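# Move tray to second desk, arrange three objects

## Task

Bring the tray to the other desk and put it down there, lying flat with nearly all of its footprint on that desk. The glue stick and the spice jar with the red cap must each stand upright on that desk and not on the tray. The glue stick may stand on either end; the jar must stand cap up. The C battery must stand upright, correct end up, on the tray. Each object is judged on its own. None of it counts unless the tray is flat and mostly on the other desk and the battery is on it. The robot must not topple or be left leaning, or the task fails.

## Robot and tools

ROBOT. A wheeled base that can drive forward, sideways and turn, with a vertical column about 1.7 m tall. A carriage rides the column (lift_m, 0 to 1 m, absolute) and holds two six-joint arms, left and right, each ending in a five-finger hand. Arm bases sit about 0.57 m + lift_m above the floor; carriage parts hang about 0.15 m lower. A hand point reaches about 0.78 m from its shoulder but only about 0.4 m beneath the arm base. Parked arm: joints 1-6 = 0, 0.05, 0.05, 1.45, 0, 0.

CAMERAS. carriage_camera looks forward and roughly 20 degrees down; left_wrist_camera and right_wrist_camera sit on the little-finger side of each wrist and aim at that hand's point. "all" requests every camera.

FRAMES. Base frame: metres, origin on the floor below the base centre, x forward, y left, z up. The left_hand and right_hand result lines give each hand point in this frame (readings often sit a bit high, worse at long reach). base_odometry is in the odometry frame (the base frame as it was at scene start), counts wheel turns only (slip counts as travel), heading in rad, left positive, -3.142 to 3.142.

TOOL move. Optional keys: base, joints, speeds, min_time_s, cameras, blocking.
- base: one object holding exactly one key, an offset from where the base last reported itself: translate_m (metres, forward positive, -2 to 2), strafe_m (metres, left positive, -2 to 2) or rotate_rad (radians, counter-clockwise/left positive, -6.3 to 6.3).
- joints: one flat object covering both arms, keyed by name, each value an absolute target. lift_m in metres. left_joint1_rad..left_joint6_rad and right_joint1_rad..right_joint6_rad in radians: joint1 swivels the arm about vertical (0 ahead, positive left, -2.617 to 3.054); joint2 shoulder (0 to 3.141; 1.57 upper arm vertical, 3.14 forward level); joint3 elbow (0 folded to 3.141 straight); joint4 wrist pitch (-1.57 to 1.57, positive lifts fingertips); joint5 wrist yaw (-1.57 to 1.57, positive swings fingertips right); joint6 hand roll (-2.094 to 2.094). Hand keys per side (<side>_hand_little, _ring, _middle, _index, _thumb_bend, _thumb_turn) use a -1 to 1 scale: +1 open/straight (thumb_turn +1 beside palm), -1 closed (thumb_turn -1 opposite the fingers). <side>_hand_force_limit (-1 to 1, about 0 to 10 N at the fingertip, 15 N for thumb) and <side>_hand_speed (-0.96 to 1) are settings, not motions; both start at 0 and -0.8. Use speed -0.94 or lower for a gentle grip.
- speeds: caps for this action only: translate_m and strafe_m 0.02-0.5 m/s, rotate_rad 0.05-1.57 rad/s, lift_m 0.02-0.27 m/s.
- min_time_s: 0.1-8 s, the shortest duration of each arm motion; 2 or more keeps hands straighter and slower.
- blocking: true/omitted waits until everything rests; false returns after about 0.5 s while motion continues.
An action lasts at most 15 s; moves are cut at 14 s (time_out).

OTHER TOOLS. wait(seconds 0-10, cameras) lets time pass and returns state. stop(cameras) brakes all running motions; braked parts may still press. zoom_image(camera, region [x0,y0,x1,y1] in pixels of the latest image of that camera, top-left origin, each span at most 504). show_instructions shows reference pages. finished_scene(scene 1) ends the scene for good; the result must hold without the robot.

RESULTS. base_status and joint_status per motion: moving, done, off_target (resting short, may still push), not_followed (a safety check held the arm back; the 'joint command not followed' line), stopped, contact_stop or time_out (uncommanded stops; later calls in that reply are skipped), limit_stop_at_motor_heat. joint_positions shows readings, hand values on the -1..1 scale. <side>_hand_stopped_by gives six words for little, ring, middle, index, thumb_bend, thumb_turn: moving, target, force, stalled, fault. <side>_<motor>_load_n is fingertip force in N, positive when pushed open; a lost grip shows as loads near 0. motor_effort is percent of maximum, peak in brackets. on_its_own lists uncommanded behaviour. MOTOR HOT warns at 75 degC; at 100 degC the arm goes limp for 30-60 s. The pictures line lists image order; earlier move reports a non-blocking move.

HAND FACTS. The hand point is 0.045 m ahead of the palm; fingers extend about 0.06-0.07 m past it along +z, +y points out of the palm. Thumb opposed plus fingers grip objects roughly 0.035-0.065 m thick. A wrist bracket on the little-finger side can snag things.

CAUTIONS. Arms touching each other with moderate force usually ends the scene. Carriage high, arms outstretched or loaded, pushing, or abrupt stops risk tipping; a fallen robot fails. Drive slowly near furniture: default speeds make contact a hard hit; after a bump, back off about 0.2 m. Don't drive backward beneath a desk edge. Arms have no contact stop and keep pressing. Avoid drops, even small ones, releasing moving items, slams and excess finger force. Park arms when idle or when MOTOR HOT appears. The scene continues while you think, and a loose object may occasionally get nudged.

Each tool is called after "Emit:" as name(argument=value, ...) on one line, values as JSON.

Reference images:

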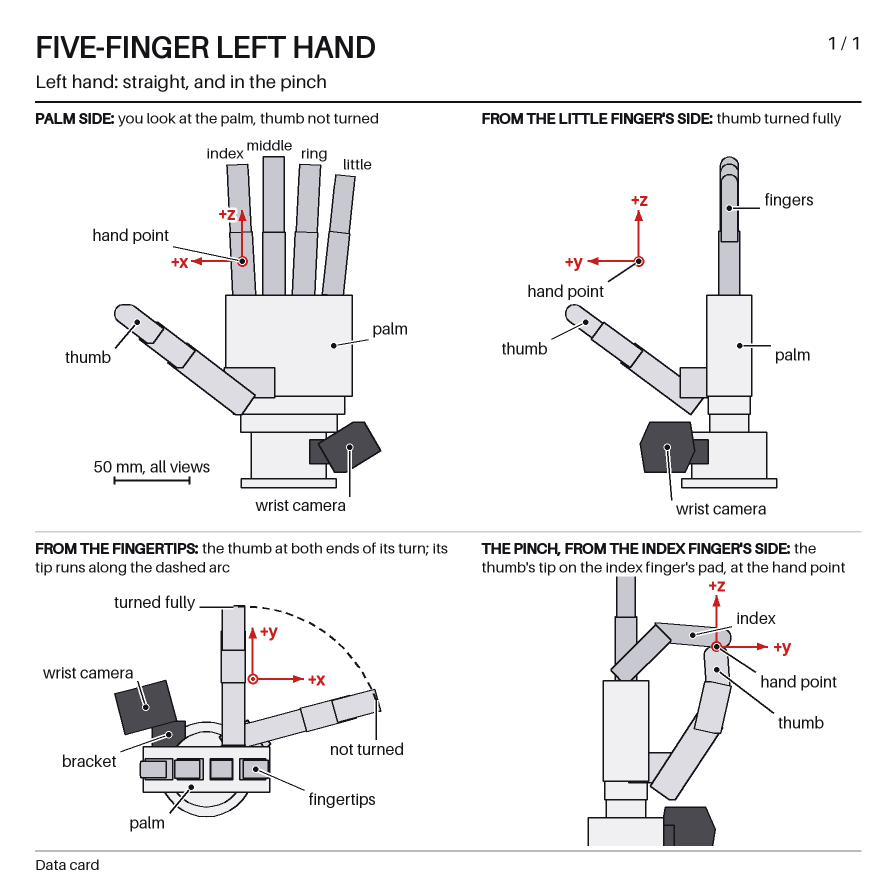

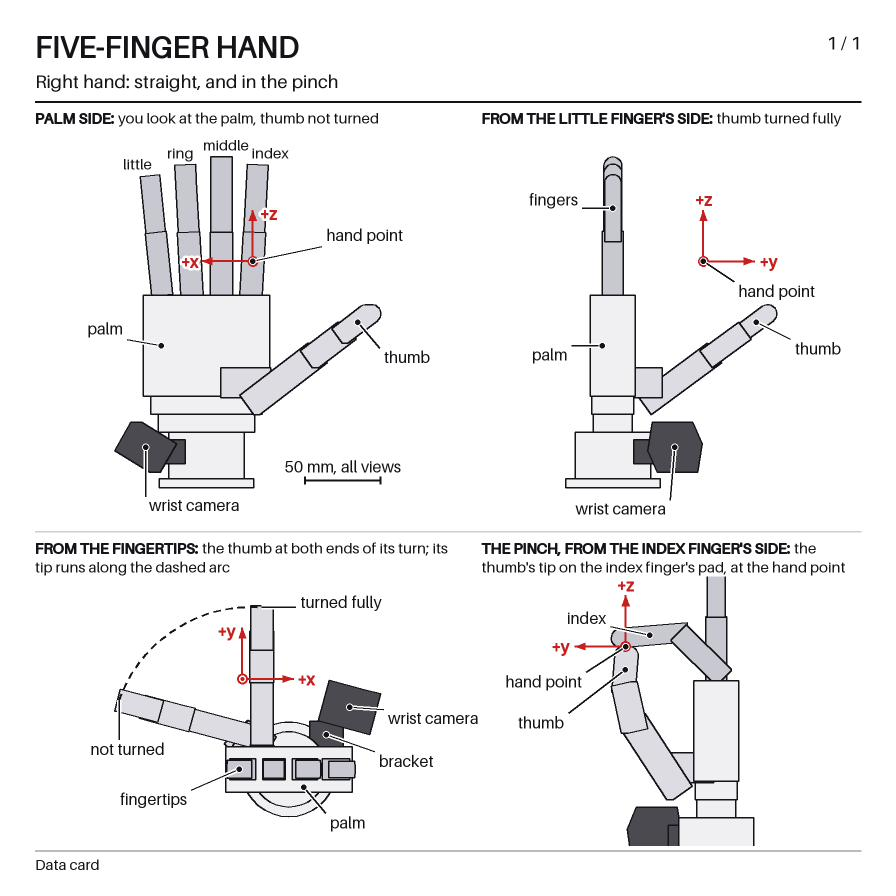

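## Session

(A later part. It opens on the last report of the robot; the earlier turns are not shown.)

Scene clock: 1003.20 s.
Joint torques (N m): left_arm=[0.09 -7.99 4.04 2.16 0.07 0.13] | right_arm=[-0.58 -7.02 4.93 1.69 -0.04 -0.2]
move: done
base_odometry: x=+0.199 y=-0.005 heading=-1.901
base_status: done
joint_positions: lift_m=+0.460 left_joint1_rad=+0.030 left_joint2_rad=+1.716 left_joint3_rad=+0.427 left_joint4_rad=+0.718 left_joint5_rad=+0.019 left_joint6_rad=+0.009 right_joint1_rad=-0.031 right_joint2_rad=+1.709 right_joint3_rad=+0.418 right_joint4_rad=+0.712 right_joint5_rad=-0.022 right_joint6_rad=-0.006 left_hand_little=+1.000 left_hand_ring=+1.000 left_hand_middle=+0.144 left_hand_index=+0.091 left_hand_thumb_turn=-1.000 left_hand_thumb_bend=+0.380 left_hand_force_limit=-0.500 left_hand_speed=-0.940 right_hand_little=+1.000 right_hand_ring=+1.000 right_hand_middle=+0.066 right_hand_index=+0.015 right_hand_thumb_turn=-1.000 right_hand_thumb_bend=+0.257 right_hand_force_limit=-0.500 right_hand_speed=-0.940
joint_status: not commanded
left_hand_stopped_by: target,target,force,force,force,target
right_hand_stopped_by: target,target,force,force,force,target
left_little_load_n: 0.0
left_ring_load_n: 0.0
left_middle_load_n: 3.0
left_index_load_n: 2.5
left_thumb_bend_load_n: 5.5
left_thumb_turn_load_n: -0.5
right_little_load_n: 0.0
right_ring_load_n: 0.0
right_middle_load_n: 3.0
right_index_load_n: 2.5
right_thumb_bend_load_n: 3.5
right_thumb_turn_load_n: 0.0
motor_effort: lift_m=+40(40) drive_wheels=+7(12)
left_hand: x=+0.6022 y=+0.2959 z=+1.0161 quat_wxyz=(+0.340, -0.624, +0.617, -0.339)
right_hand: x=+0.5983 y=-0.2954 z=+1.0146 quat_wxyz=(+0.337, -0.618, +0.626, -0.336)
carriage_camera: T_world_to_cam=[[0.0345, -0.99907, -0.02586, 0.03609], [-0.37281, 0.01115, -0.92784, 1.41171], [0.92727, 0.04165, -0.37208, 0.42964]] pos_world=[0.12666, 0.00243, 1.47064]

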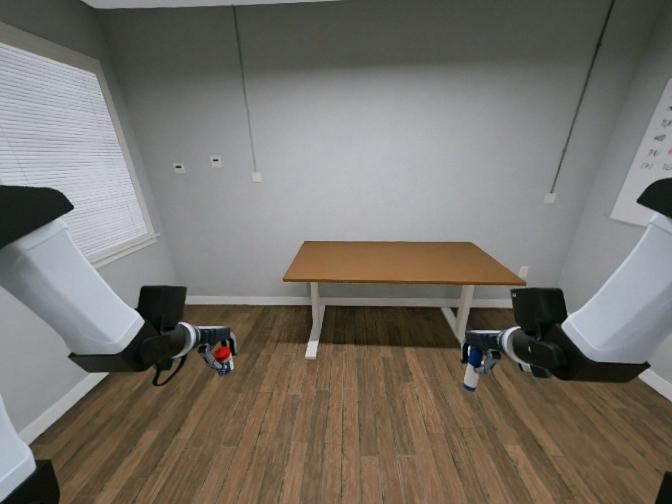

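Emit:
move(base={"rotate_rad": -0.065}, speeds={"rotate_rad": 0.3})

Emit:
move(base={"translate_m": 0.8}, speeds={"translate_m": 0.25})

Emit:
move(base={"strafe_m": 0.17}, speeds={"strafe_m": 0.15}, cameras=["all"])

Scene clock: 1034.63 s.
Joint torques (N m): left_arm=[-0.02 -7.9 4.1 2.16 0.05 0.13] | right_arm=[-0.51 -7.06 4.97 1.65 -0.05 -0.21]
move: done
base_odometry: x=+0.199 y=-0.005 heading=-1.965
base_status: done
joint_positions: lift_m=+0.460 left_joint1_rad=+0.031 left_joint2_rad=+1.716 left_joint3_rad=+0.427 left_joint4_rad=+0.719 left_joint5_rad=+0.021 left_joint6_rad=+0.009 right_joint1_rad=-0.033 right_joint2_rad=+1.709 right_joint3_rad=+0.418 right_joint4_rad=+0.712 right_joint5_rad=-0.023 right_joint6_rad=-0.007 left_hand_little=+1.000 left_hand_ring=+1.000 left_hand_middle=+0.144 left_hand_index=+0.091 left_hand_thumb_turn=-1.000 left_hand_thumb_bend=+0.380 left_hand_force_limit=-0.500 left_hand_speed=-0.940 right_hand_little=+1.000 right_hand_ring=+1.000 right_hand_middle=+0.066 right_hand_index=+0.015 right_hand_thumb_turn=-1.000 right_hand_thumb_bend=+0.257 right_hand_force_limit=-0.500 right_hand_speed=-0.940
joint_status: not commanded
left_hand_stopped_by: target,target,force,force,force,target
right_hand_stopped_by: target,target,force,force,force,target
left_little_load_n: 0.0
left_ring_load_n: -0.5
left_middle_load_n: 3.0
left_index_load_n: 2.5
left_thumb_bend_load_n: 5.5
left_thumb_turn_load_n: 0.0
right_little_load_n: 0.0
right_ring_load_n: 0.0
right_middle_load_n: 3.0
right_index_load_n: 2.5
right_thumb_bend_load_n: 3.5
right_thumb_turn_load_n: 0.0
motor_effort: lift_m=+39(40) drive_wheels=+7(11)
left_hand: x=+0.6022 y=+0.2960 z=+1.0162 quat_wxyz=(+0.340, -0.624, +0.617, -0.339)
right_hand: x=+0.5982 y=-0.2958 z=+1.0145 quat_wxyz=(+0.337, -0.618, +0.626, -0.336)
pictures: none

Scene clock: 1039.23 s.
Joint torques (N m): left_arm=[0.08 -7.83 4.14 2.13 0.06 0.12] | right_arm=[-0.5 -7.05 4.9 1.69 -0.06 -0.2]
move: done
base_odometry: x=-0.110 y=-0.743 heading=-1.967
base_status: done
joint_positions: lift_m=+0.460 left_joint1_rad=+0.031 left_joint2_rad=+1.715 left_joint3_rad=+0.426 left_joint4_rad=+0.719 left_joint5_rad=+0.021 left_joint6_rad=+0.009 right_joint1_rad=-0.033 right_joint2_rad=+1.709 right_joint3_rad=+0.418 right_joint4_rad=+0.712 right_joint5_rad=-0.023 right_joint6_rad=-0.007 left_hand_little=+1.000 left_hand_ring=+1.000 left_hand_middle=+0.144 left_hand_index=+0.091 left_hand_thumb_turn=-1.000 left_hand_thumb_bend=+0.380 left_hand_force_limit=-0.500 left_hand_speed=-0.940 right_hand_little=+1.000 right_hand_ring=+1.000 right_hand_middle=+0.066 right_hand_index=+0.015 right_hand_thumb_turn=-1.000 right_hand_thumb_bend=+0.257 right_hand_force_limit=-0.500 right_hand_speed=-0.940
joint_status: not commanded
left_hand_stopped_by: target,target,force,force,force,target
right_hand_stopped_by: target,target,force,force,force,target
left_little_load_n: 0.0
left_ring_load_n: 0.0
left_middle_load_n: 2.5
left_index_load_n: 2.5
left_thumb_bend_load_n: 5.5
left_thumb_turn_load_n: -0.5
right_little_load_n: 0.0
right_ring_load_n: 0.0
right_middle_load_n: 3.0
right_index_load_n: 2.5
right_thumb_bend_load_n: 3.5
right_thumb_turn_load_n: 0.0
motor_effort: lift_m=+39(40) drive_wheels=-7(16)
left_hand: x=+0.6019 y=+0.2960 z=+1.0161 quat_wxyz=(+0.340, -0.624, +0.617, -0.339)
right_hand: x=+0.5982 y=-0.2958 z=+1.0145 quat_wxyz=(+0.337, -0.618, +0.626, -0.336)
pictures: none

Scene clock: 1041.27 s.
Joint torques (N m): left_arm=[0.01 -7.73 4.3 2.18 0.04 0.13] | right_arm=[-0.4 -6.76 5.11 1.71 -0.06 -0.22]
move: done
base_odometry: x=+0.047 y=-0.809 heading=-1.967
base_status: done
joint_positions: lift_m=+0.460 left_joint1_rad=+0.032 left_joint2_rad=+1.714 left_joint3_rad=+0.426 left_joint4_rad=+0.719 left_joint5_rad=+0.021 left_joint6_rad=+0.009 right_joint1_rad=-0.034 right_joint2_rad=+1.708 right_joint3_rad=+0.418 right_joint4_rad=+0.712 right_joint5_rad=-0.023 right_joint6_rad=-0.007 left_hand_little=+1.000 left_hand_ring=+1.000 left_hand_middle=+0.144 left_hand_index=+0.091 left_hand_thumb_turn=-1.000 left_hand_thumb_bend=+0.380 left_hand_force_limit=-0.500 left_hand_speed=-0.940 right_hand_little=+1.000 right_hand_ring=+1.000 right_hand_middle=+0.066 right_hand_index=+0.015 right_hand_thumb_turn=-1.000 right_hand_thumb_bend=+0.257 right_hand_force_limit=-0.500 right_hand_speed=-0.940
joint_status: not commanded
left_hand_stopped_by: target,target,force,force,force,target
right_hand_stopped_by: target,target,force,force,force,target
left_little_load_n: 0.0
left_ring_load_n: 0.0
left_middle_load_n: 3.0
left_index_load_n: 3.0
left_thumb_bend_load_n: 5.5
left_thumb_turn_load_n: -0.5
right_little_load_n: 0.0
right_ring_load_n: 0.0
right_middle_load_n: 3.0
right_index_load_n: 2.5
right_thumb_bend_load_n: 3.5
right_thumb_turn_load_n: 0.0
motor_effort: lift_m=+40(40) drive_wheels=-1(10)
left_hand: x=+0.6017 y=+0.2960 z=+1.0163 quat_wxyz=(+0.340, -0.624, +0.617, -0.339)
right_hand: x=+0.5980 y=-0.2961 z=+1.0146 quat_wxyz=(+0.337, -0.618, +0.626, -0.336)
pictures: carriage_camera, left_wrist_camera, right_wrist_camera
carriage_camera: T_world_to_cam=[[0.0345, -0.99907, -0.02586, 0.03609], [-0.37281, 0.01115, -0.92784, 1.41171], [0.92727, 0.04165, -0.37208, 0.42964]] pos_world=[0.12666, 0.00243, 1.47064]
left_wrist_camera: T_world_to_cam=[[0.48235, -0.23105, 0.84496, -1.08649], [-0.56664, -0.81789, 0.09982, 0.47904], [0.66802, -0.52694, -0.52544, 0.40239]] pos_world=[0.52671, 0.3528, 1.08165]
right_wrist_camera: T_world_to_cam=[[-0.5134, -0.24043, -0.82378, 1.06932], [-0.56285, 0.81897, 0.11176, 0.46829], [0.64778, 0.52104, -0.55578, 0.44456]] pos_world=[0.5246, -0.35806, 1.07563]

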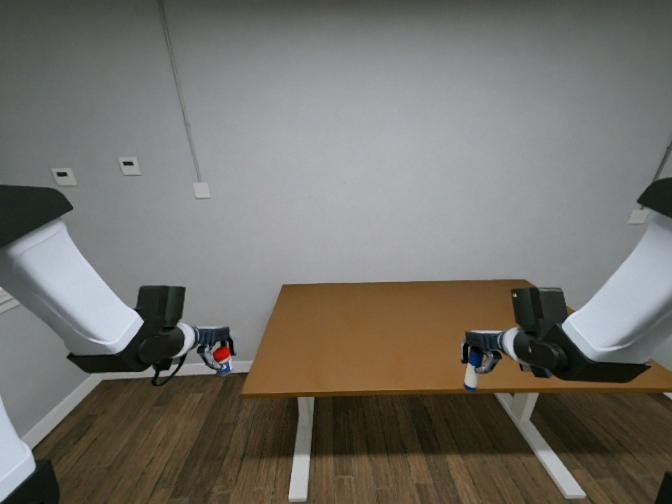

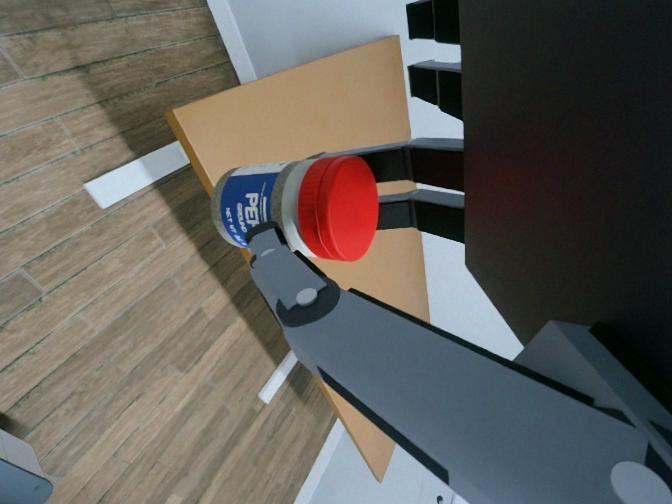

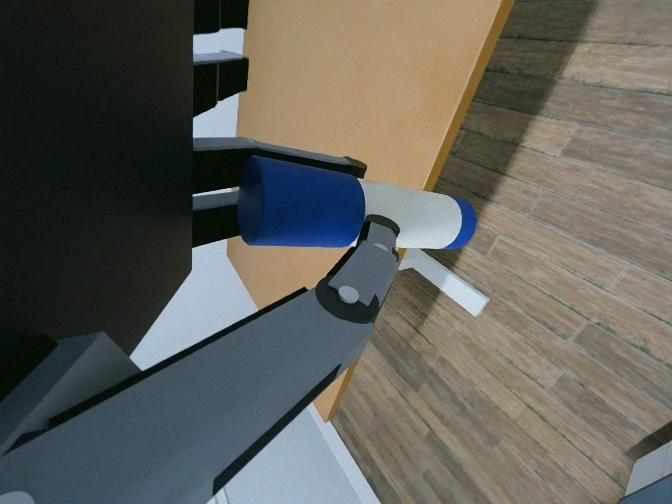

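Emit:
move(base={"rotate_rad": 0.032}, speeds={"rotate_rad": 0.2})

Emit:
move(base={"translate_m": 0.19}, speeds={"translate_m": 0.15}, cameras=["carriage_camera"])

Scene clock: 1081.53 s.
Joint torques (N m): left_arm=[-0.05 -7.68 4.25 2.14 0.03 0.13] | right_arm=[-0.46 -6.79 5.03 1.69 -0.04 -0.17]
move: done
base_odometry: x=+0.047 y=-0.809 heading=-1.936
base_status: done
joint_positions: lift_m=+0.460 left_joint1_rad=+0.033 left_joint2_rad=+1.714 left_joint3_rad=+0.426 left_joint4_rad=+0.719 left_joint5_rad=+0.023 left_joint6_rad=+0.009 right_joint1_rad=-0.032 right_joint2_rad=+1.708 right_joint3_rad=+0.418 right_joint4_rad=+0.712 right_joint5_rad=-0.025 right_joint6_rad=-0.007 left_hand_little=+1.000 left_hand_ring=+1.000 left_hand_middle=+0.144 left_hand_index=+0.091 left_hand_thumb_turn=-1.000 left_hand_thumb_bend=+0.380 left_hand_force_limit=-0.500 left_hand_speed=-0.940 right_hand_little=+1.000 right_hand_ring=+1.000 right_hand_middle=+0.066 right_hand_index=+0.015 right_hand_thumb_turn=-1.000 right_hand_thumb_bend=+0.257 right_hand_force_limit=-0.500 right_hand_speed=-0.940
joint_status: not commanded
left_hand_stopped_by: target,target,force,force,force,target
right_hand_stopped_by: target,target,force,force,force,target
left_little_load_n: 0.0
left_ring_load_n: 0.0
left_middle_load_n: 3.0
left_index_load_n: 2.5
left_thumb_bend_load_n: 5.5
left_thumb_turn_load_n: -0.5
right_little_load_n: 0.0
right_ring_load_n: 0.0
right_middle_load_n: 3.0
right_index_load_n: 2.5
right_thumb_bend_load_n: 3.5
right_thumb_turn_load_n: -0.5
motor_effort: lift_m=+40(40) drive_wheels=-5(9)
left_hand: x=+0.6019 y=+0.2962 z=+1.0165 quat_wxyz=(+0.340, -0.624, +0.617, -0.339)
right_hand: x=+0.5979 y=-0.2953 z=+1.0146 quat_wxyz=(+0.338, -0.618, +0.626, -0.335)
pictures: none

Scene clock: 1083.77 s.
Joint torques (N m): left_arm=[-0.14 -7.76 4.26 2.15 0.02 0.13] | right_arm=[-0.49 -6.91 4.97 1.72 -0.05 -0.19]
move: done
base_odometry: x=-0.020 y=-0.987 heading=-1.935
base_status: done
joint_positions: lift_m=+0.460 left_joint1_rad=+0.033 left_joint2_rad=+1.713 left_joint3_rad=+0.425 left_joint4_rad=+0.719 left_joint5_rad=+0.023 left_joint6_rad=+0.009 right_joint1_rad=-0.032 right_joint2_rad=+1.708 right_joint3_rad=+0.418 right_joint4_rad=+0.711 right_joint5_rad=-0.025 right_joint6_rad=-0.007 left_hand_little=+1.000 left_hand_ring=+1.000 left_hand_middle=+0.144 left_hand_index=+0.091 left_hand_thumb_turn=-1.000 left_hand_thumb_bend=+0.380 left_hand_force_limit=-0.500 left_hand_speed=-0.940 right_hand_little=+1.000 right_hand_ring=+1.000 right_hand_middle=+0.066 right_hand_index=+0.015 right_hand_thumb_turn=-1.000 right_hand_thumb_bend=+0.257 right_hand_force_limit=-0.500 right_hand_speed=-0.940
joint_status: not commanded
left_hand_stopped_by: target,target,force,force,force,target
right_hand_stopped_by: target,target,force,force,force,target
left_little_load_n: 0.0
left_ring_load_n: 0.0
left_middle_load_n: 3.0
left_index_load_n: 2.5
left_thumb_bend_load_n: 5.5
left_thumb_turn_load_n: 0.0
right_little_load_n: 0.5
right_ring_load_n: 0.0
right_middle_load_n: 2.5
right_index_load_n: 2.5
right_thumb_bend_load_n: 3.5
right_thumb_turn_load_n: -0.5
motor_effort: lift_m=+40(40) drive_wheels=-4(8)
left_hand: x=+0.6018 y=+0.2962 z=+1.0166 quat_wxyz=(+0.340, -0.624, +0.617, -0.340)
right_hand: x=+0.5979 y=-0.2953 z=+1.0145 quat_wxyz=(+0.337, -0.618, +0.626, -0.335)
carriage_camera: T_world_to_cam=[[0.0345, -0.99907, -0.02586, 0.03609], [-0.37281, 0.01115, -0.92784, 1.41171], [0.92727, 0.04165, -0.37208, 0.42964]] pos_world=[0.12666, 0.00243, 1.47064]

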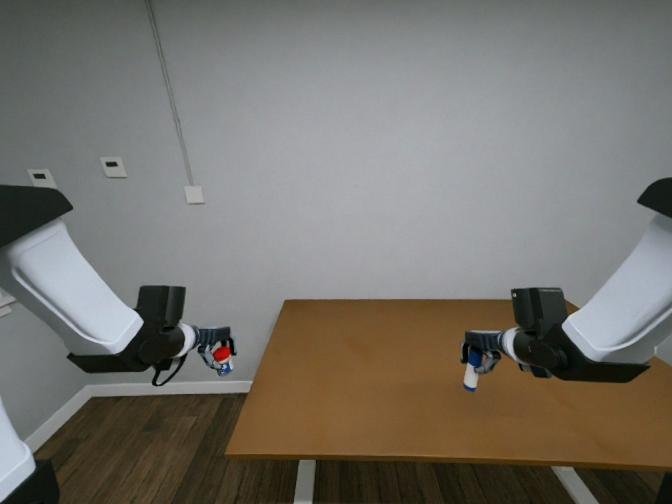

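Emit:
move(joints={"right_joint1_rad": 0.489, "right_joint2_rad": 2.35, "right_joint3_rad": 1.045, "right_joint4_rad": 0.703, "right_joint5_rad": 0.414, "right_joint6_rad": 0.279, "left_joint1_rad": -0.340, "left_joint2_rad": 2.435, "left_joint3_rad": 0.934, "left_joint4_rad": 0.96, "left_joint5_rad": -0.296, "left_joint6_rad": -0.182}, min_time_s=4, cameras=["all"])

Scene clock: 1160.93 s.
Joint torques (N m): left_arm=[-0.77 -8.16 5.31 2.23 -0.33 -0.05] | right_arm=[0.05 -9.35 6.75 1.51 0.32 0.09]
move: done
base_odometry: x=-0.020 y=-0.987 heading=-1.935
base_status: not commanded
joint_positions: lift_m=+0.460 left_joint1_rad=-0.333 left_joint2_rad=+2.415 left_joint3_rad=+0.915 left_joint4_rad=+0.940 left_joint5_rad=-0.280 left_joint6_rad=-0.172 right_joint1_rad=+0.483 right_joint2_rad=+2.346 right_joint3_rad=+1.023 right_joint4_rad=+0.696 right_joint5_rad=+0.398 right_joint6_rad=+0.266 left_hand_little=+1.000 left_hand_ring=+1.000 left_hand_middle=+0.144 left_hand_index=+0.091 left_hand_thumb_turn=-1.000 left_hand_thumb_bend=+0.380 left_hand_force_limit=-0.500 left_hand_speed=-0.940 right_hand_little=+1.000 right_hand_ring=+1.000 right_hand_middle=+0.066 right_hand_index=+0.015 right_hand_thumb_turn=-1.000 right_hand_thumb_bend=+0.257 right_hand_force_limit=-0.500 right_hand_speed=-0.940
joint_status: all done
left_hand_stopped_by: target,target,force,force,force,target
right_hand_stopped_by: target,target,force,force,force,target
left_little_load_n: 0.0
left_ring_load_n: -0.5
left_middle_load_n: 3.0
left_index_load_n: 2.5
left_thumb_bend_load_n: 5.5
left_thumb_turn_load_n: -0.5
right_little_load_n: 0.0
right_ring_load_n: 0.0
right_middle_load_n: 2.5
right_index_load_n: 2.5
right_thumb_bend_load_n: 3.5
right_thumb_turn_load_n: 0.0
motor_effort: lift_m=+39(40) drive_wheels=-4(6)
left_hand: x=+0.6984 y=+0.1703 z=+0.9139 quat_wxyz=(+0.349, -0.613, +0.616, -0.351)
right_hand: x=+0.6945 y=-0.1094 z=+0.9357 quat_wxyz=(+0.339, -0.624, +0.617, -0.339)
pictures: carriage_camera, left_wrist_camera, right_wrist_camera
carriage_camera: T_world_to_cam=[[0.0345, -0.99907, -0.02586, 0.03609], [-0.37281, 0.01115, -0.92784, 1.41171], [0.92727, 0.04165, -0.37208, 0.42964]] pos_world=[0.12666, 0.00243, 1.47064]
left_wrist_camera: T_world_to_cam=[[0.45004, -0.24082, 0.85993, -1.06513], [-0.58112, -0.81014, 0.07725, 0.47058], [0.67806, -0.53449, -0.50454, 0.19301]] pos_world=[0.62194, 0.2279, 0.97696]
right_wrist_camera: T_world_to_cam=[[-0.50183, -0.26085, -0.8247, 1.08932], [-0.57925, 0.80943, 0.09645, 0.40335], [0.64237, 0.5261, -0.55729, 0.2466]] pos_world=[0.62188, -0.17207, 0.99688]

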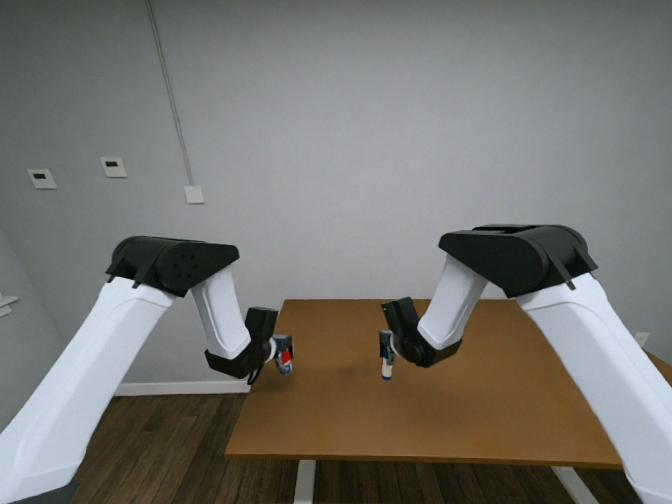

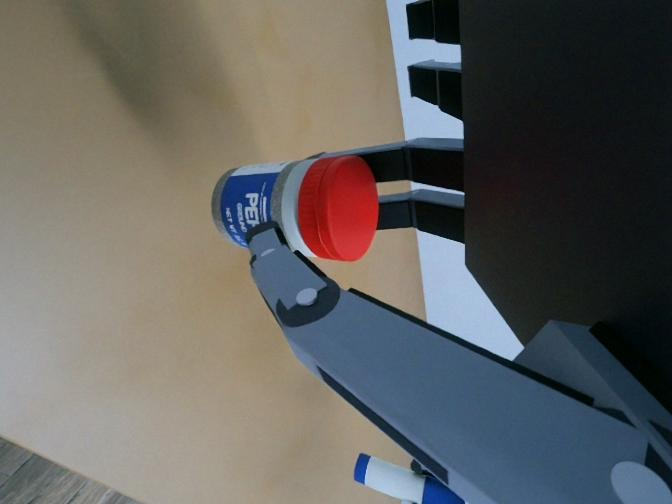

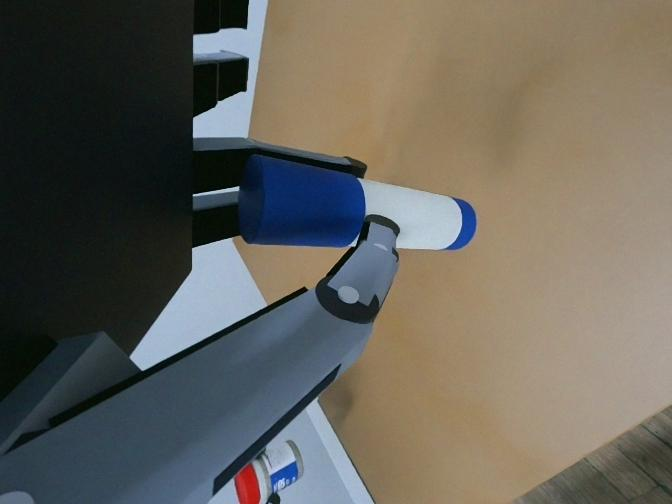

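Emit:
move(joints={"lift_m": 0.345}, speeds={"lift_m": 0.06}, cameras=["all"])

Emit:
zoom_image(camera="carriage_camera", region=[240, 280, 440, 430])

Scene clock: 1172.83 s.
Joint torques (N m): left_arm=[-0.76 -8.64 4.98 2.18 -0.33 -0.04] | right_arm=[0.18 -9.7 6.2 1.58 0.29 0.08]
move: done
base_odometry: x=-0.020 y=-0.987 heading=-1.935
base_status: not commanded
joint_positions: lift_m=+0.345 left_joint1_rad=-0.333 left_joint2_rad=+2.420 left_joint3_rad=+0.918 left_joint4_rad=+0.946 left_joint5_rad=-0.281 left_joint6_rad=-0.173 right_joint1_rad=+0.483 right_joint2_rad=+2.350 right_joint3_rad=+1.027 right_joint4_rad=+0.691 right_joint5_rad=+0.400 right_joint6_rad=+0.266 left_hand_little=+1.000 left_hand_ring=+1.000 left_hand_middle=+0.144 left_hand_index=+0.091 left_hand_thumb_turn=-1.000 left_hand_thumb_bend=+0.380 left_hand_force_limit=-0.500 left_hand_speed=-0.940 right_hand_little=+1.000 right_hand_ring=+1.000 right_hand_middle=+0.066 right_hand_index=+0.015 right_hand_thumb_turn=-1.000 right_hand_thumb_bend=+0.257 right_hand_force_limit=-0.500 right_hand_speed=-0.940
joint_status: all done
left_hand_stopped_by: target,target,force,force,force,target
right_hand_stopped_by: target,target,force,force,force,target
left_little_load_n: 0.0
left_ring_load_n: 0.0
left_middle_load_n: 3.0
left_index_load_n: 3.0
left_thumb_bend_load_n: 5.5
left_thumb_turn_load_n: 0.0
right_little_load_n: 0.0
right_ring_load_n: 0.0
right_middle_load_n: 3.0
right_index_load_n: 2.5
right_thumb_bend_load_n: 3.5
right_thumb_turn_load_n: 0.0
motor_effort: lift_m=+31(32) drive_wheels=-4(6)
left_hand: x=+0.6994 y=+0.1702 z=+0.7991 quat_wxyz=(+0.350, -0.613, +0.615, -0.352)
right_hand: x=+0.6940 y=-0.1101 z=+0.8190 quat_wxyz=(+0.335, -0.625, +0.618, -0.339)
pictures: carriage_camera, left_wrist_camera, right_wrist_camera
carriage_camera: T_world_to_cam=[[0.0345, -0.99907, -0.02586, 0.03313], [-0.37281, 0.01115, -0.92784, 1.30557], [0.92727, 0.04165, -0.37208, 0.38708]] pos_world=[0.12666, 0.00243, 1.35624]
left_wrist_camera: T_world_to_cam=[[0.44737, -0.2395, 0.86168, -0.96655], [-0.58038, -0.81079, 0.07597, 0.4806], [0.68045, -0.53409, -0.50173, 0.13036]] pos_world=[0.62263, 0.2278, 0.86176]
right_wrist_camera: T_world_to_cam=[[-0.50685, -0.26319, -0.82087, 0.99276], [-0.57729, 0.81082, 0.09648, 0.41361], [0.64019, 0.52279, -0.5629, 0.18806]] pos_world=[0.62156, -0.17239, 0.88088]

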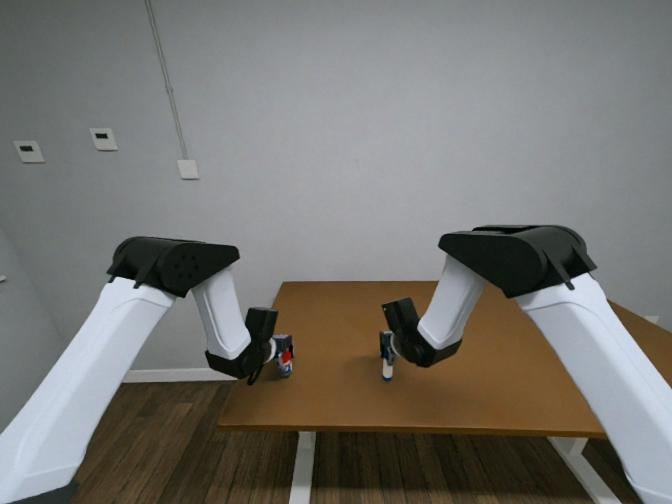

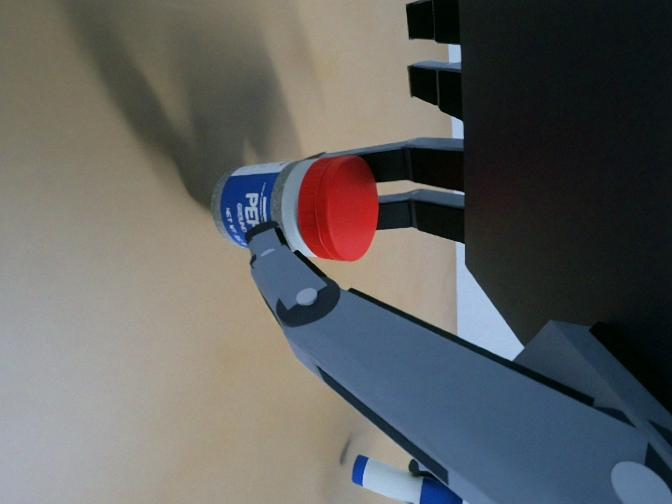

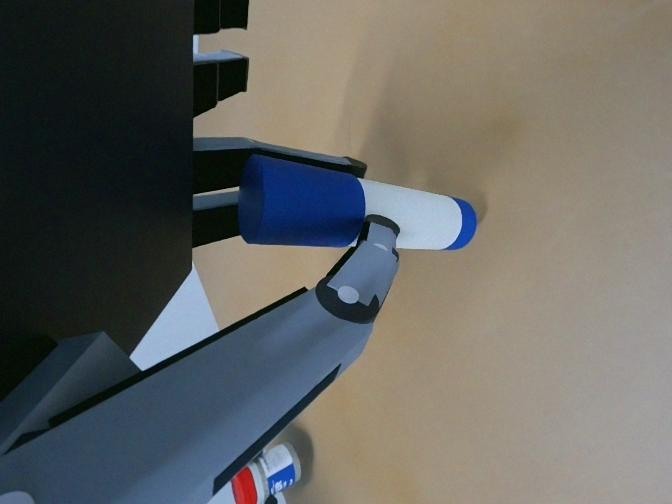

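Scaled by 2.520 from the camera's image (finer frame: 960x720).

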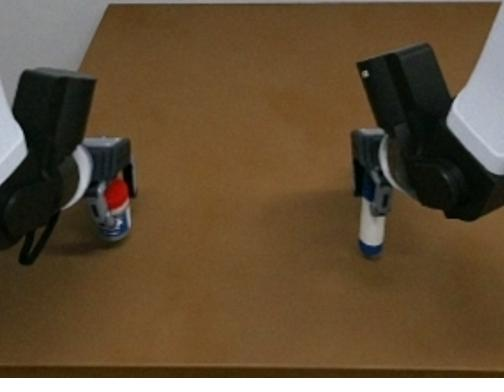

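Emit:
move(joints={"lift_m": 0.331}, speeds={"lift_m": 0.03}, cameras=["right_wrist_camera", "left_wrist_camera"])

Emit:
zoom_image(camera="right_wrist_camera", region=[340, 150, 520, 285])

Emit:
zoom_image(camera="left_wrist_camera", region=[160, 130, 340, 265])

Scene clock: 1185.50 s.
Joint torques (N m): left_arm=[-0.7 -8.65 4.93 2.15 -0.33 -0.04] | right_arm=[0.08 -9.85 6.26 1.57 0.29 0.11]
move: done
base_odometry: x=-0.020 y=-0.987 heading=-1.935
base_status: not commanded
joint_positions: lift_m=+0.331 left_joint1_rad=-0.333 left_joint2_rad=+2.421 left_joint3_rad=+0.919 left_joint4_rad=+0.948 left_joint5_rad=-0.282 left_joint6_rad=-0.173 right_joint1_rad=+0.483 right_joint2_rad=+2.351 right_joint3_rad=+1.028 right_joint4_rad=+0.689 right_joint5_rad=+0.400 right_joint6_rad=+0.267 left_hand_little=+1.000 left_hand_ring=+1.000 left_hand_middle=+0.144 left_hand_index=+0.091 left_hand_thumb_turn=-1.000 left_hand_thumb_bend=+0.380 left_hand_force_limit=-0.500 left_hand_speed=-0.940 right_hand_little=+1.000 right_hand_ring=+1.000 right_hand_middle=+0.066 right_hand_index=+0.015 right_hand_thumb_turn=-1.000 right_hand_thumb_bend=+0.257 right_hand_force_limit=-0.500 right_hand_speed=-0.940
joint_status: all done
left_hand_stopped_by: target,target,force,force,force,target
right_hand_stopped_by: target,target,force,force,force,target
left_little_load_n: 0.0
left_ring_load_n: 0.0
left_middle_load_n: 3.0
left_index_load_n: 3.0
left_thumb_bend_load_n: 5.5
left_thumb_turn_load_n: -0.5
right_little_load_n: 0.0
right_ring_load_n: 0.0
right_middle_load_n: 3.0
right_index_load_n: 2.5
right_thumb_bend_load_n: 3.5
right_thumb_turn_load_n: -0.5
motor_effort: lift_m=+31(32) drive_wheels=-4(6)
left_hand: x=+0.7001 y=+0.1700 z=+0.7855 quat_wxyz=(+0.350, -0.613, +0.614, -0.353)
right_hand: x=+0.6939 y=-0.1102 z=+0.8045 quat_wxyz=(+0.335, -0.625, +0.618, -0.339)
pictures: left_wrist_camera, right_wrist_camera
left_wrist_camera: T_world_to_cam=[[0.44529, -0.23843, 0.86306, -0.95509], [-0.57993, -0.8112, 0.07511, 0.48237], [0.6822, -0.53395, -0.49949, 0.11991]] pos_world=[0.62323, 0.2276, 0.84796]
right_wrist_camera: T_world_to_cam=[[-0.50794, -0.26345, -0.82012, 0.98091], [-0.5768, 0.81115, 0.09667, 0.41458], [0.63977, 0.52214, -0.56397, 0.18104]] pos_world=[0.62155, -0.17239, 0.86648]

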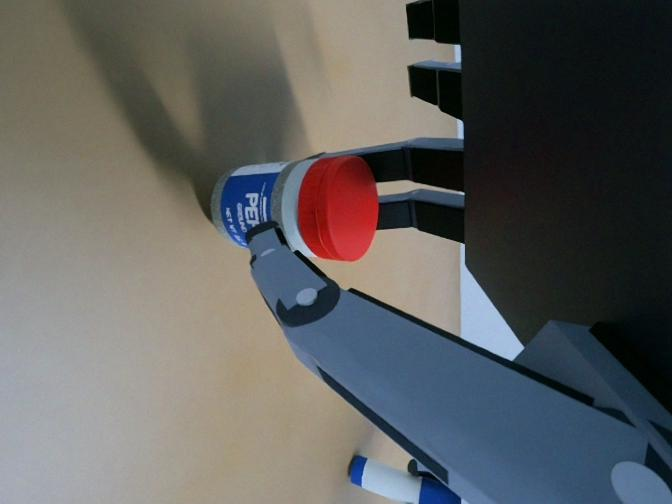

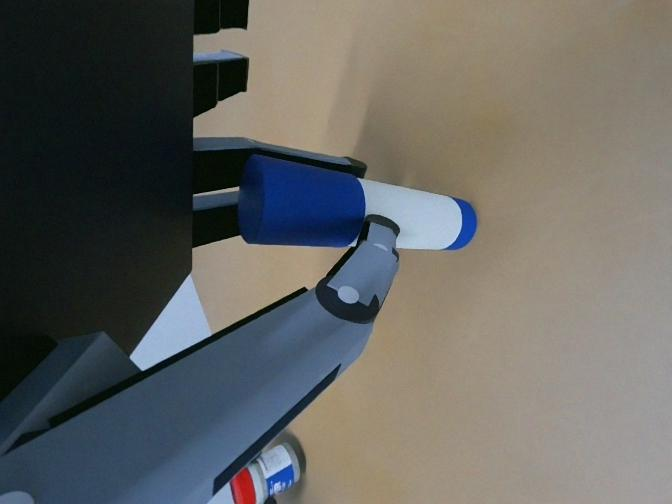

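Scaled by 2.800 from the camera's image (finer frame: 960x720).

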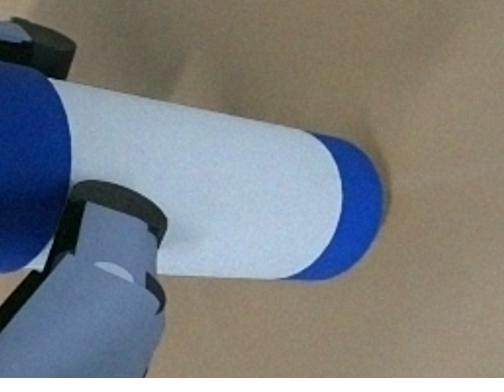

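Scaled by 2.800 from the camera's image (finer frame: 960x720).

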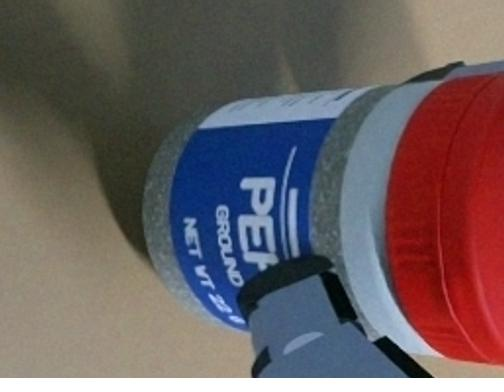

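Emit:
move(joints={"lift_m": 0.326}, speeds={"lift_m": 0.02}, cameras=["right_wrist_camera", "left_wrist_camera"])

Emit:
zoom_image(camera="right_wrist_camera", region=[340, 150, 520, 285])

Emit:
zoom_image(camera="left_wrist_camera", region=[160, 130, 340, 265])

Scene clock: 1197.33 s.
Joint torques (N m): left_arm=[-0.73 -8.65 5.08 2.18 -0.32 -0.05] | right_arm=[0.1 -9.94 6.15 1.51 0.27 0.07]
move: done
base_odometry: x=-0.020 y=-0.987 heading=-1.935
base_status: not commanded
joint_positions: lift_m=+0.326 left_joint1_rad=-0.333 left_joint2_rad=+2.421 left_joint3_rad=+0.919 left_joint4_rad=+0.948 left_joint5_rad=-0.282 left_joint6_rad=-0.173 right_joint1_rad=+0.483 right_joint2_rad=+2.351 right_joint3_rad=+1.029 right_joint4_rad=+0.699 right_joint5_rad=+0.402 right_joint6_rad=+0.268 left_hand_little=+1.000 left_hand_ring=+1.000 left_hand_middle=+0.144 left_hand_index=+0.091 left_hand_thumb_turn=-1.000 left_hand_thumb_bend=+0.380 left_hand_force_limit=-0.500 left_hand_speed=-0.940 right_hand_little=+1.000 right_hand_ring=+1.000 right_hand_middle=+0.066 right_hand_index=+0.015 right_hand_thumb_turn=-1.000 right_hand_thumb_bend=+0.257 right_hand_force_limit=-0.500 right_hand_speed=-0.940
joint_status: all done
left_hand_stopped_by: target,target,force,force,force,target
right_hand_stopped_by: target,target,force,force,force,target
left_little_load_n: 0.0
left_ring_load_n: 0.0
left_middle_load_n: 3.0
left_index_load_n: 2.5
left_thumb_bend_load_n: 5.5
left_thumb_turn_load_n: -0.5
right_little_load_n: -0.5
right_ring_load_n: 0.0
right_middle_load_n: 2.5
right_index_load_n: 2.5
right_thumb_bend_load_n: 3.0
right_thumb_turn_load_n: -0.5
motor_effort: lift_m=+31(32) drive_wheels=+6(6)
left_hand: x=+0.7004 y=+0.1700 z=+0.7808 quat_wxyz=(+0.351, -0.613, +0.614, -0.353)
right_hand: x=+0.6964 y=-0.1094 z=+0.8019 quat_wxyz=(+0.339, -0.622, +0.618, -0.341)
pictures: left_wrist_camera, right_wrist_camera
left_wrist_camera: T_world_to_cam=[[0.44467, -0.2382, 0.86344, -0.95098], [-0.5797, -0.8114, 0.0747, 0.48303], [0.6828, -0.53375, -0.49889, 0.11652]] pos_world=[0.62333, 0.2276, 0.84316]
right_wrist_camera: T_world_to_cam=[[-0.50001, -0.25817, -0.82664, 0.98058], [-0.5758, 0.8121, 0.09465, 0.41657], [0.64688, 0.52331, -0.55471, 0.16536]] pos_world=[0.62318, -0.17168, 0.86289]

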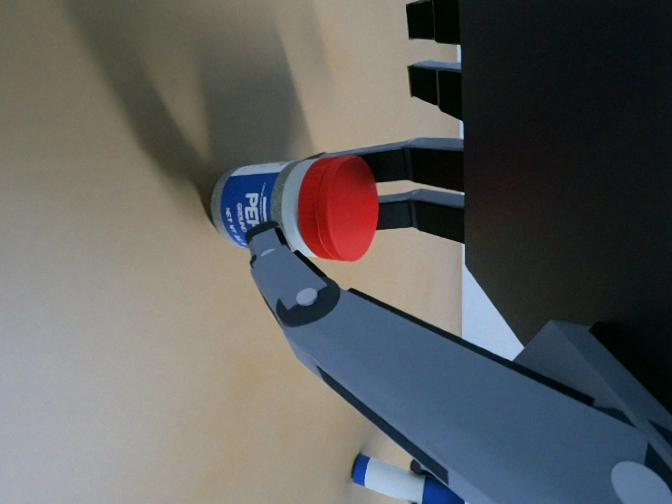

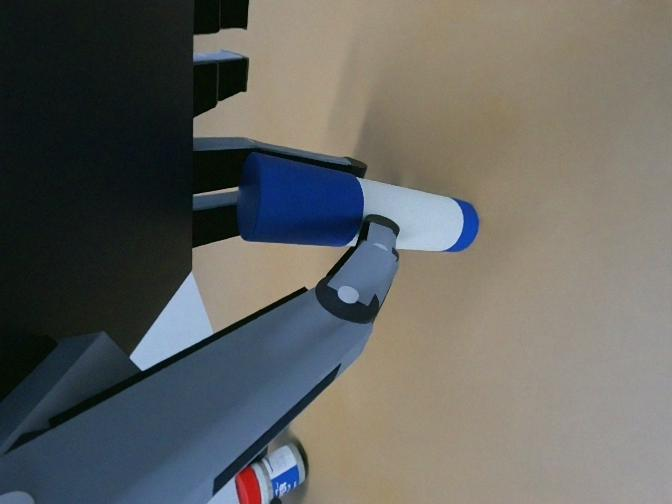

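Scaled by 2.800 from the camera's image (finer frame: 960x720).

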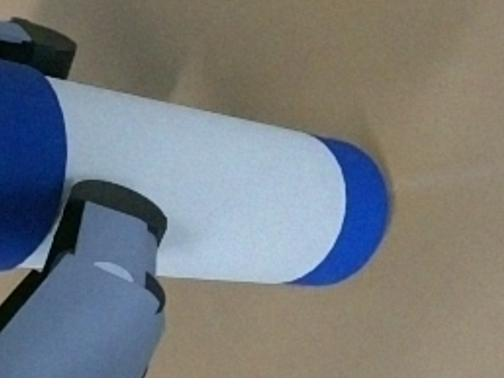

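Scaled by 2.800 from the camera's image (finer frame: 960x720).

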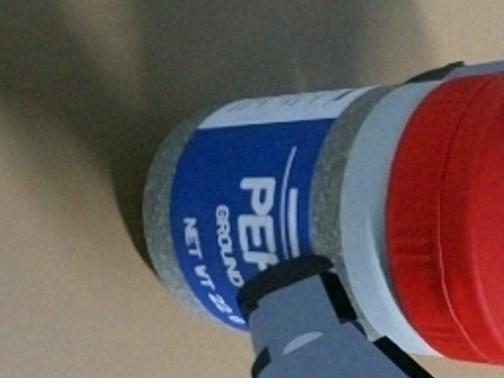

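Emit:
move(joints={"right_hand_index": 0.1, "right_hand_middle": 0.15, "right_hand_thumb_bend": 0.33}, cameras=["right_wrist_camera"])

Emit:
move(joints={"right_hand_index": 0.4, "right_hand_middle": 0.4, "right_hand_thumb_bend": 0.6}, cameras=["right_wrist_camera"])

Scene clock: 1209.87 s.
Joint torques (N m): left_arm=[-0.72 -8.7 4.89 2.15 -0.31 -0.04] | right_arm=[0.12 -9.78 6.16 1.5 0.25 0.07]
move: done
base_odometry: x=-0.020 y=-0.987 heading=-1.935
base_status: not commanded
joint_positions: lift_m=+0.326 left_joint1_rad=-0.333 left_joint2_rad=+2.421 left_joint3_rad=+0.919 left_joint4_rad=+0.948 left_joint5_rad=-0.282 left_joint6_rad=-0.173 right_joint1_rad=+0.483 right_joint2_rad=+2.351 right_joint3_rad=+1.029 right_joint4_rad=+0.699 right_joint5_rad=+0.402 right_joint6_rad=+0.268 left_hand_little=+1.000 left_hand_ring=+1.000 left_hand_middle=+0.144 left_hand_index=+0.091 left_hand_thumb_turn=-1.000 left_hand_thumb_bend=+0.380 left_hand_force_limit=-0.500 left_hand_speed=-0.940 right_hand_little=+1.000 right_hand_ring=+1.000 right_hand_middle=+0.150 right_hand_index=+0.100 right_hand_thumb_turn=-1.000 right_hand_thumb_bend=+0.330 right_hand_force_limit=-0.500 right_hand_speed=-0.940
joint_status: all done
left_hand_stopped_by: target,target,force,force,force,target
right_hand_stopped_by: target,target,target,target,target,target
left_little_load_n: 0.0
left_ring_load_n: 0.0
left_middle_load_n: 3.0
left_index_load_n: 2.5
left_thumb_bend_load_n: 5.5
left_thumb_turn_load_n: -0.5
right_little_load_n: 0.0
right_ring_load_n: 0.0
right_middle_load_n: 0.0
right_index_load_n: -0.5
right_thumb_bend_load_n: 0.5
right_thumb_turn_load_n: 0.0
motor_effort: lift_m=+31(31) drive_wheels=+5(7)
left_hand: x=+0.7004 y=+0.1700 z=+0.7808 quat_wxyz=(+0.351, -0.613, +0.614, -0.353)
right_hand: x=+0.6964 y=-0.1094 z=+0.8019 quat_wxyz=(+0.339, -0.622, +0.618, -0.341)
right_wrist_camera: T_world_to_cam=[[-0.50001, -0.25817, -0.82664, 0.98058], [-0.5758, 0.8121, 0.09465, 0.41657], [0.64688, 0.52331, -0.55471, 0.16536]] pos_world=[0.62318, -0.17168, 0.86289]

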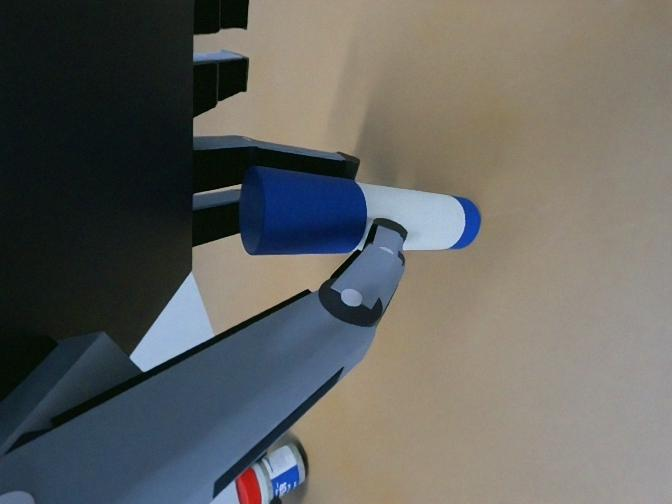

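Scene clock: 1213.43 s.
Joint torques (N m): left_arm=[-0.77 -8.72 4.9 2.14 -0.31 -0.05] | right_arm=[0.18 -9.77 6.08 1.48 0.26 0.05]
move: done
base_odometry: x=-0.020 y=-0.987 heading=-1.935
base_status: not commanded
joint_positions: lift_m=+0.326 left_joint1_rad=-0.333 left_joint2_rad=+2.421 left_joint3_rad=+0.919 left_joint4_rad=+0.948 left_joint5_rad=-0.282 left_joint6_rad=-0.173 right_joint1_rad=+0.483 right_joint2_rad=+2.351 right_joint3_rad=+1.029 right_joint4_rad=+0.699 right_joint5_rad=+0.402 right_joint6_rad=+0.268 left_hand_little=+1.000 left_hand_ring=+1.000 left_hand_middle=+0.144 left_hand_index=+0.091 left_hand_thumb_turn=-1.000 left_hand_thumb_bend=+0.380 left_hand_force_limit=-0.500 left_hand_speed=-0.940 right_hand_little=+1.000 right_hand_ring=+1.000 right_hand_middle=+0.400 right_hand_index=+0.400 right_hand_thumb_turn=-1.000 right_hand_thumb_bend=+0.600 right_hand_force_limit=-0.500 right_hand_speed=-0.940
joint_status: all done
left_hand_stopped_by: target,target,force,force,force,target
right_hand_stopped_by: target,target,target,target,target,target
left_little_load_n: 0.0
left_ring_load_n: 0.0
left_middle_load_n: 3.0
left_index_load_n: 2.5
left_thumb_bend_load_n: 5.5
left_thumb_turn_load_n: -0.5
right_little_load_n: 0.0
right_ring_load_n: 0.0
right_middle_load_n: -0.5
right_index_load_n: 0.0
right_thumb_bend_load_n: 0.0
right_thumb_turn_load_n: 0.5
motor_effort: lift_m=+31(31) drive_wheels=+4(6)
left_hand: x=+0.7004 y=+0.1700 z=+0.7808 quat_wxyz=(+0.351, -0.613, +0.614, -0.353)
right_hand: x=+0.6964 y=-0.1094 z=+0.8019 quat_wxyz=(+0.339, -0.622, +0.618, -0.341)
right_wrist_camera: T_world_to_cam=[[-0.50001, -0.25817, -0.82664, 0.98058], [-0.5758, 0.8121, 0.09465, 0.41657], [0.64688, 0.52331, -0.55471, 0.16536]] pos_world=[0.62318, -0.17168, 0.86289]

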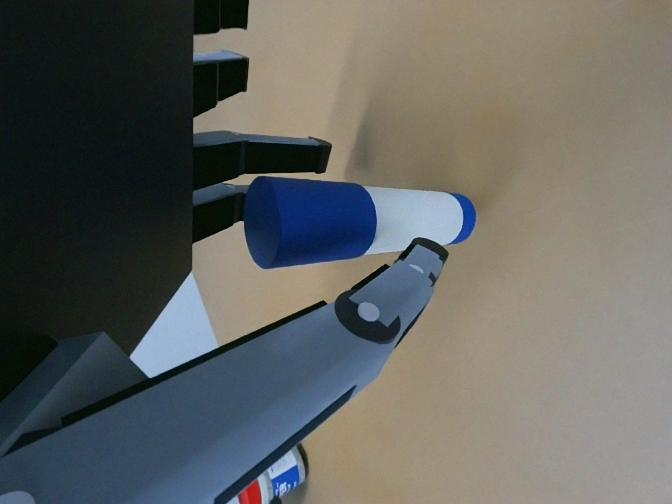

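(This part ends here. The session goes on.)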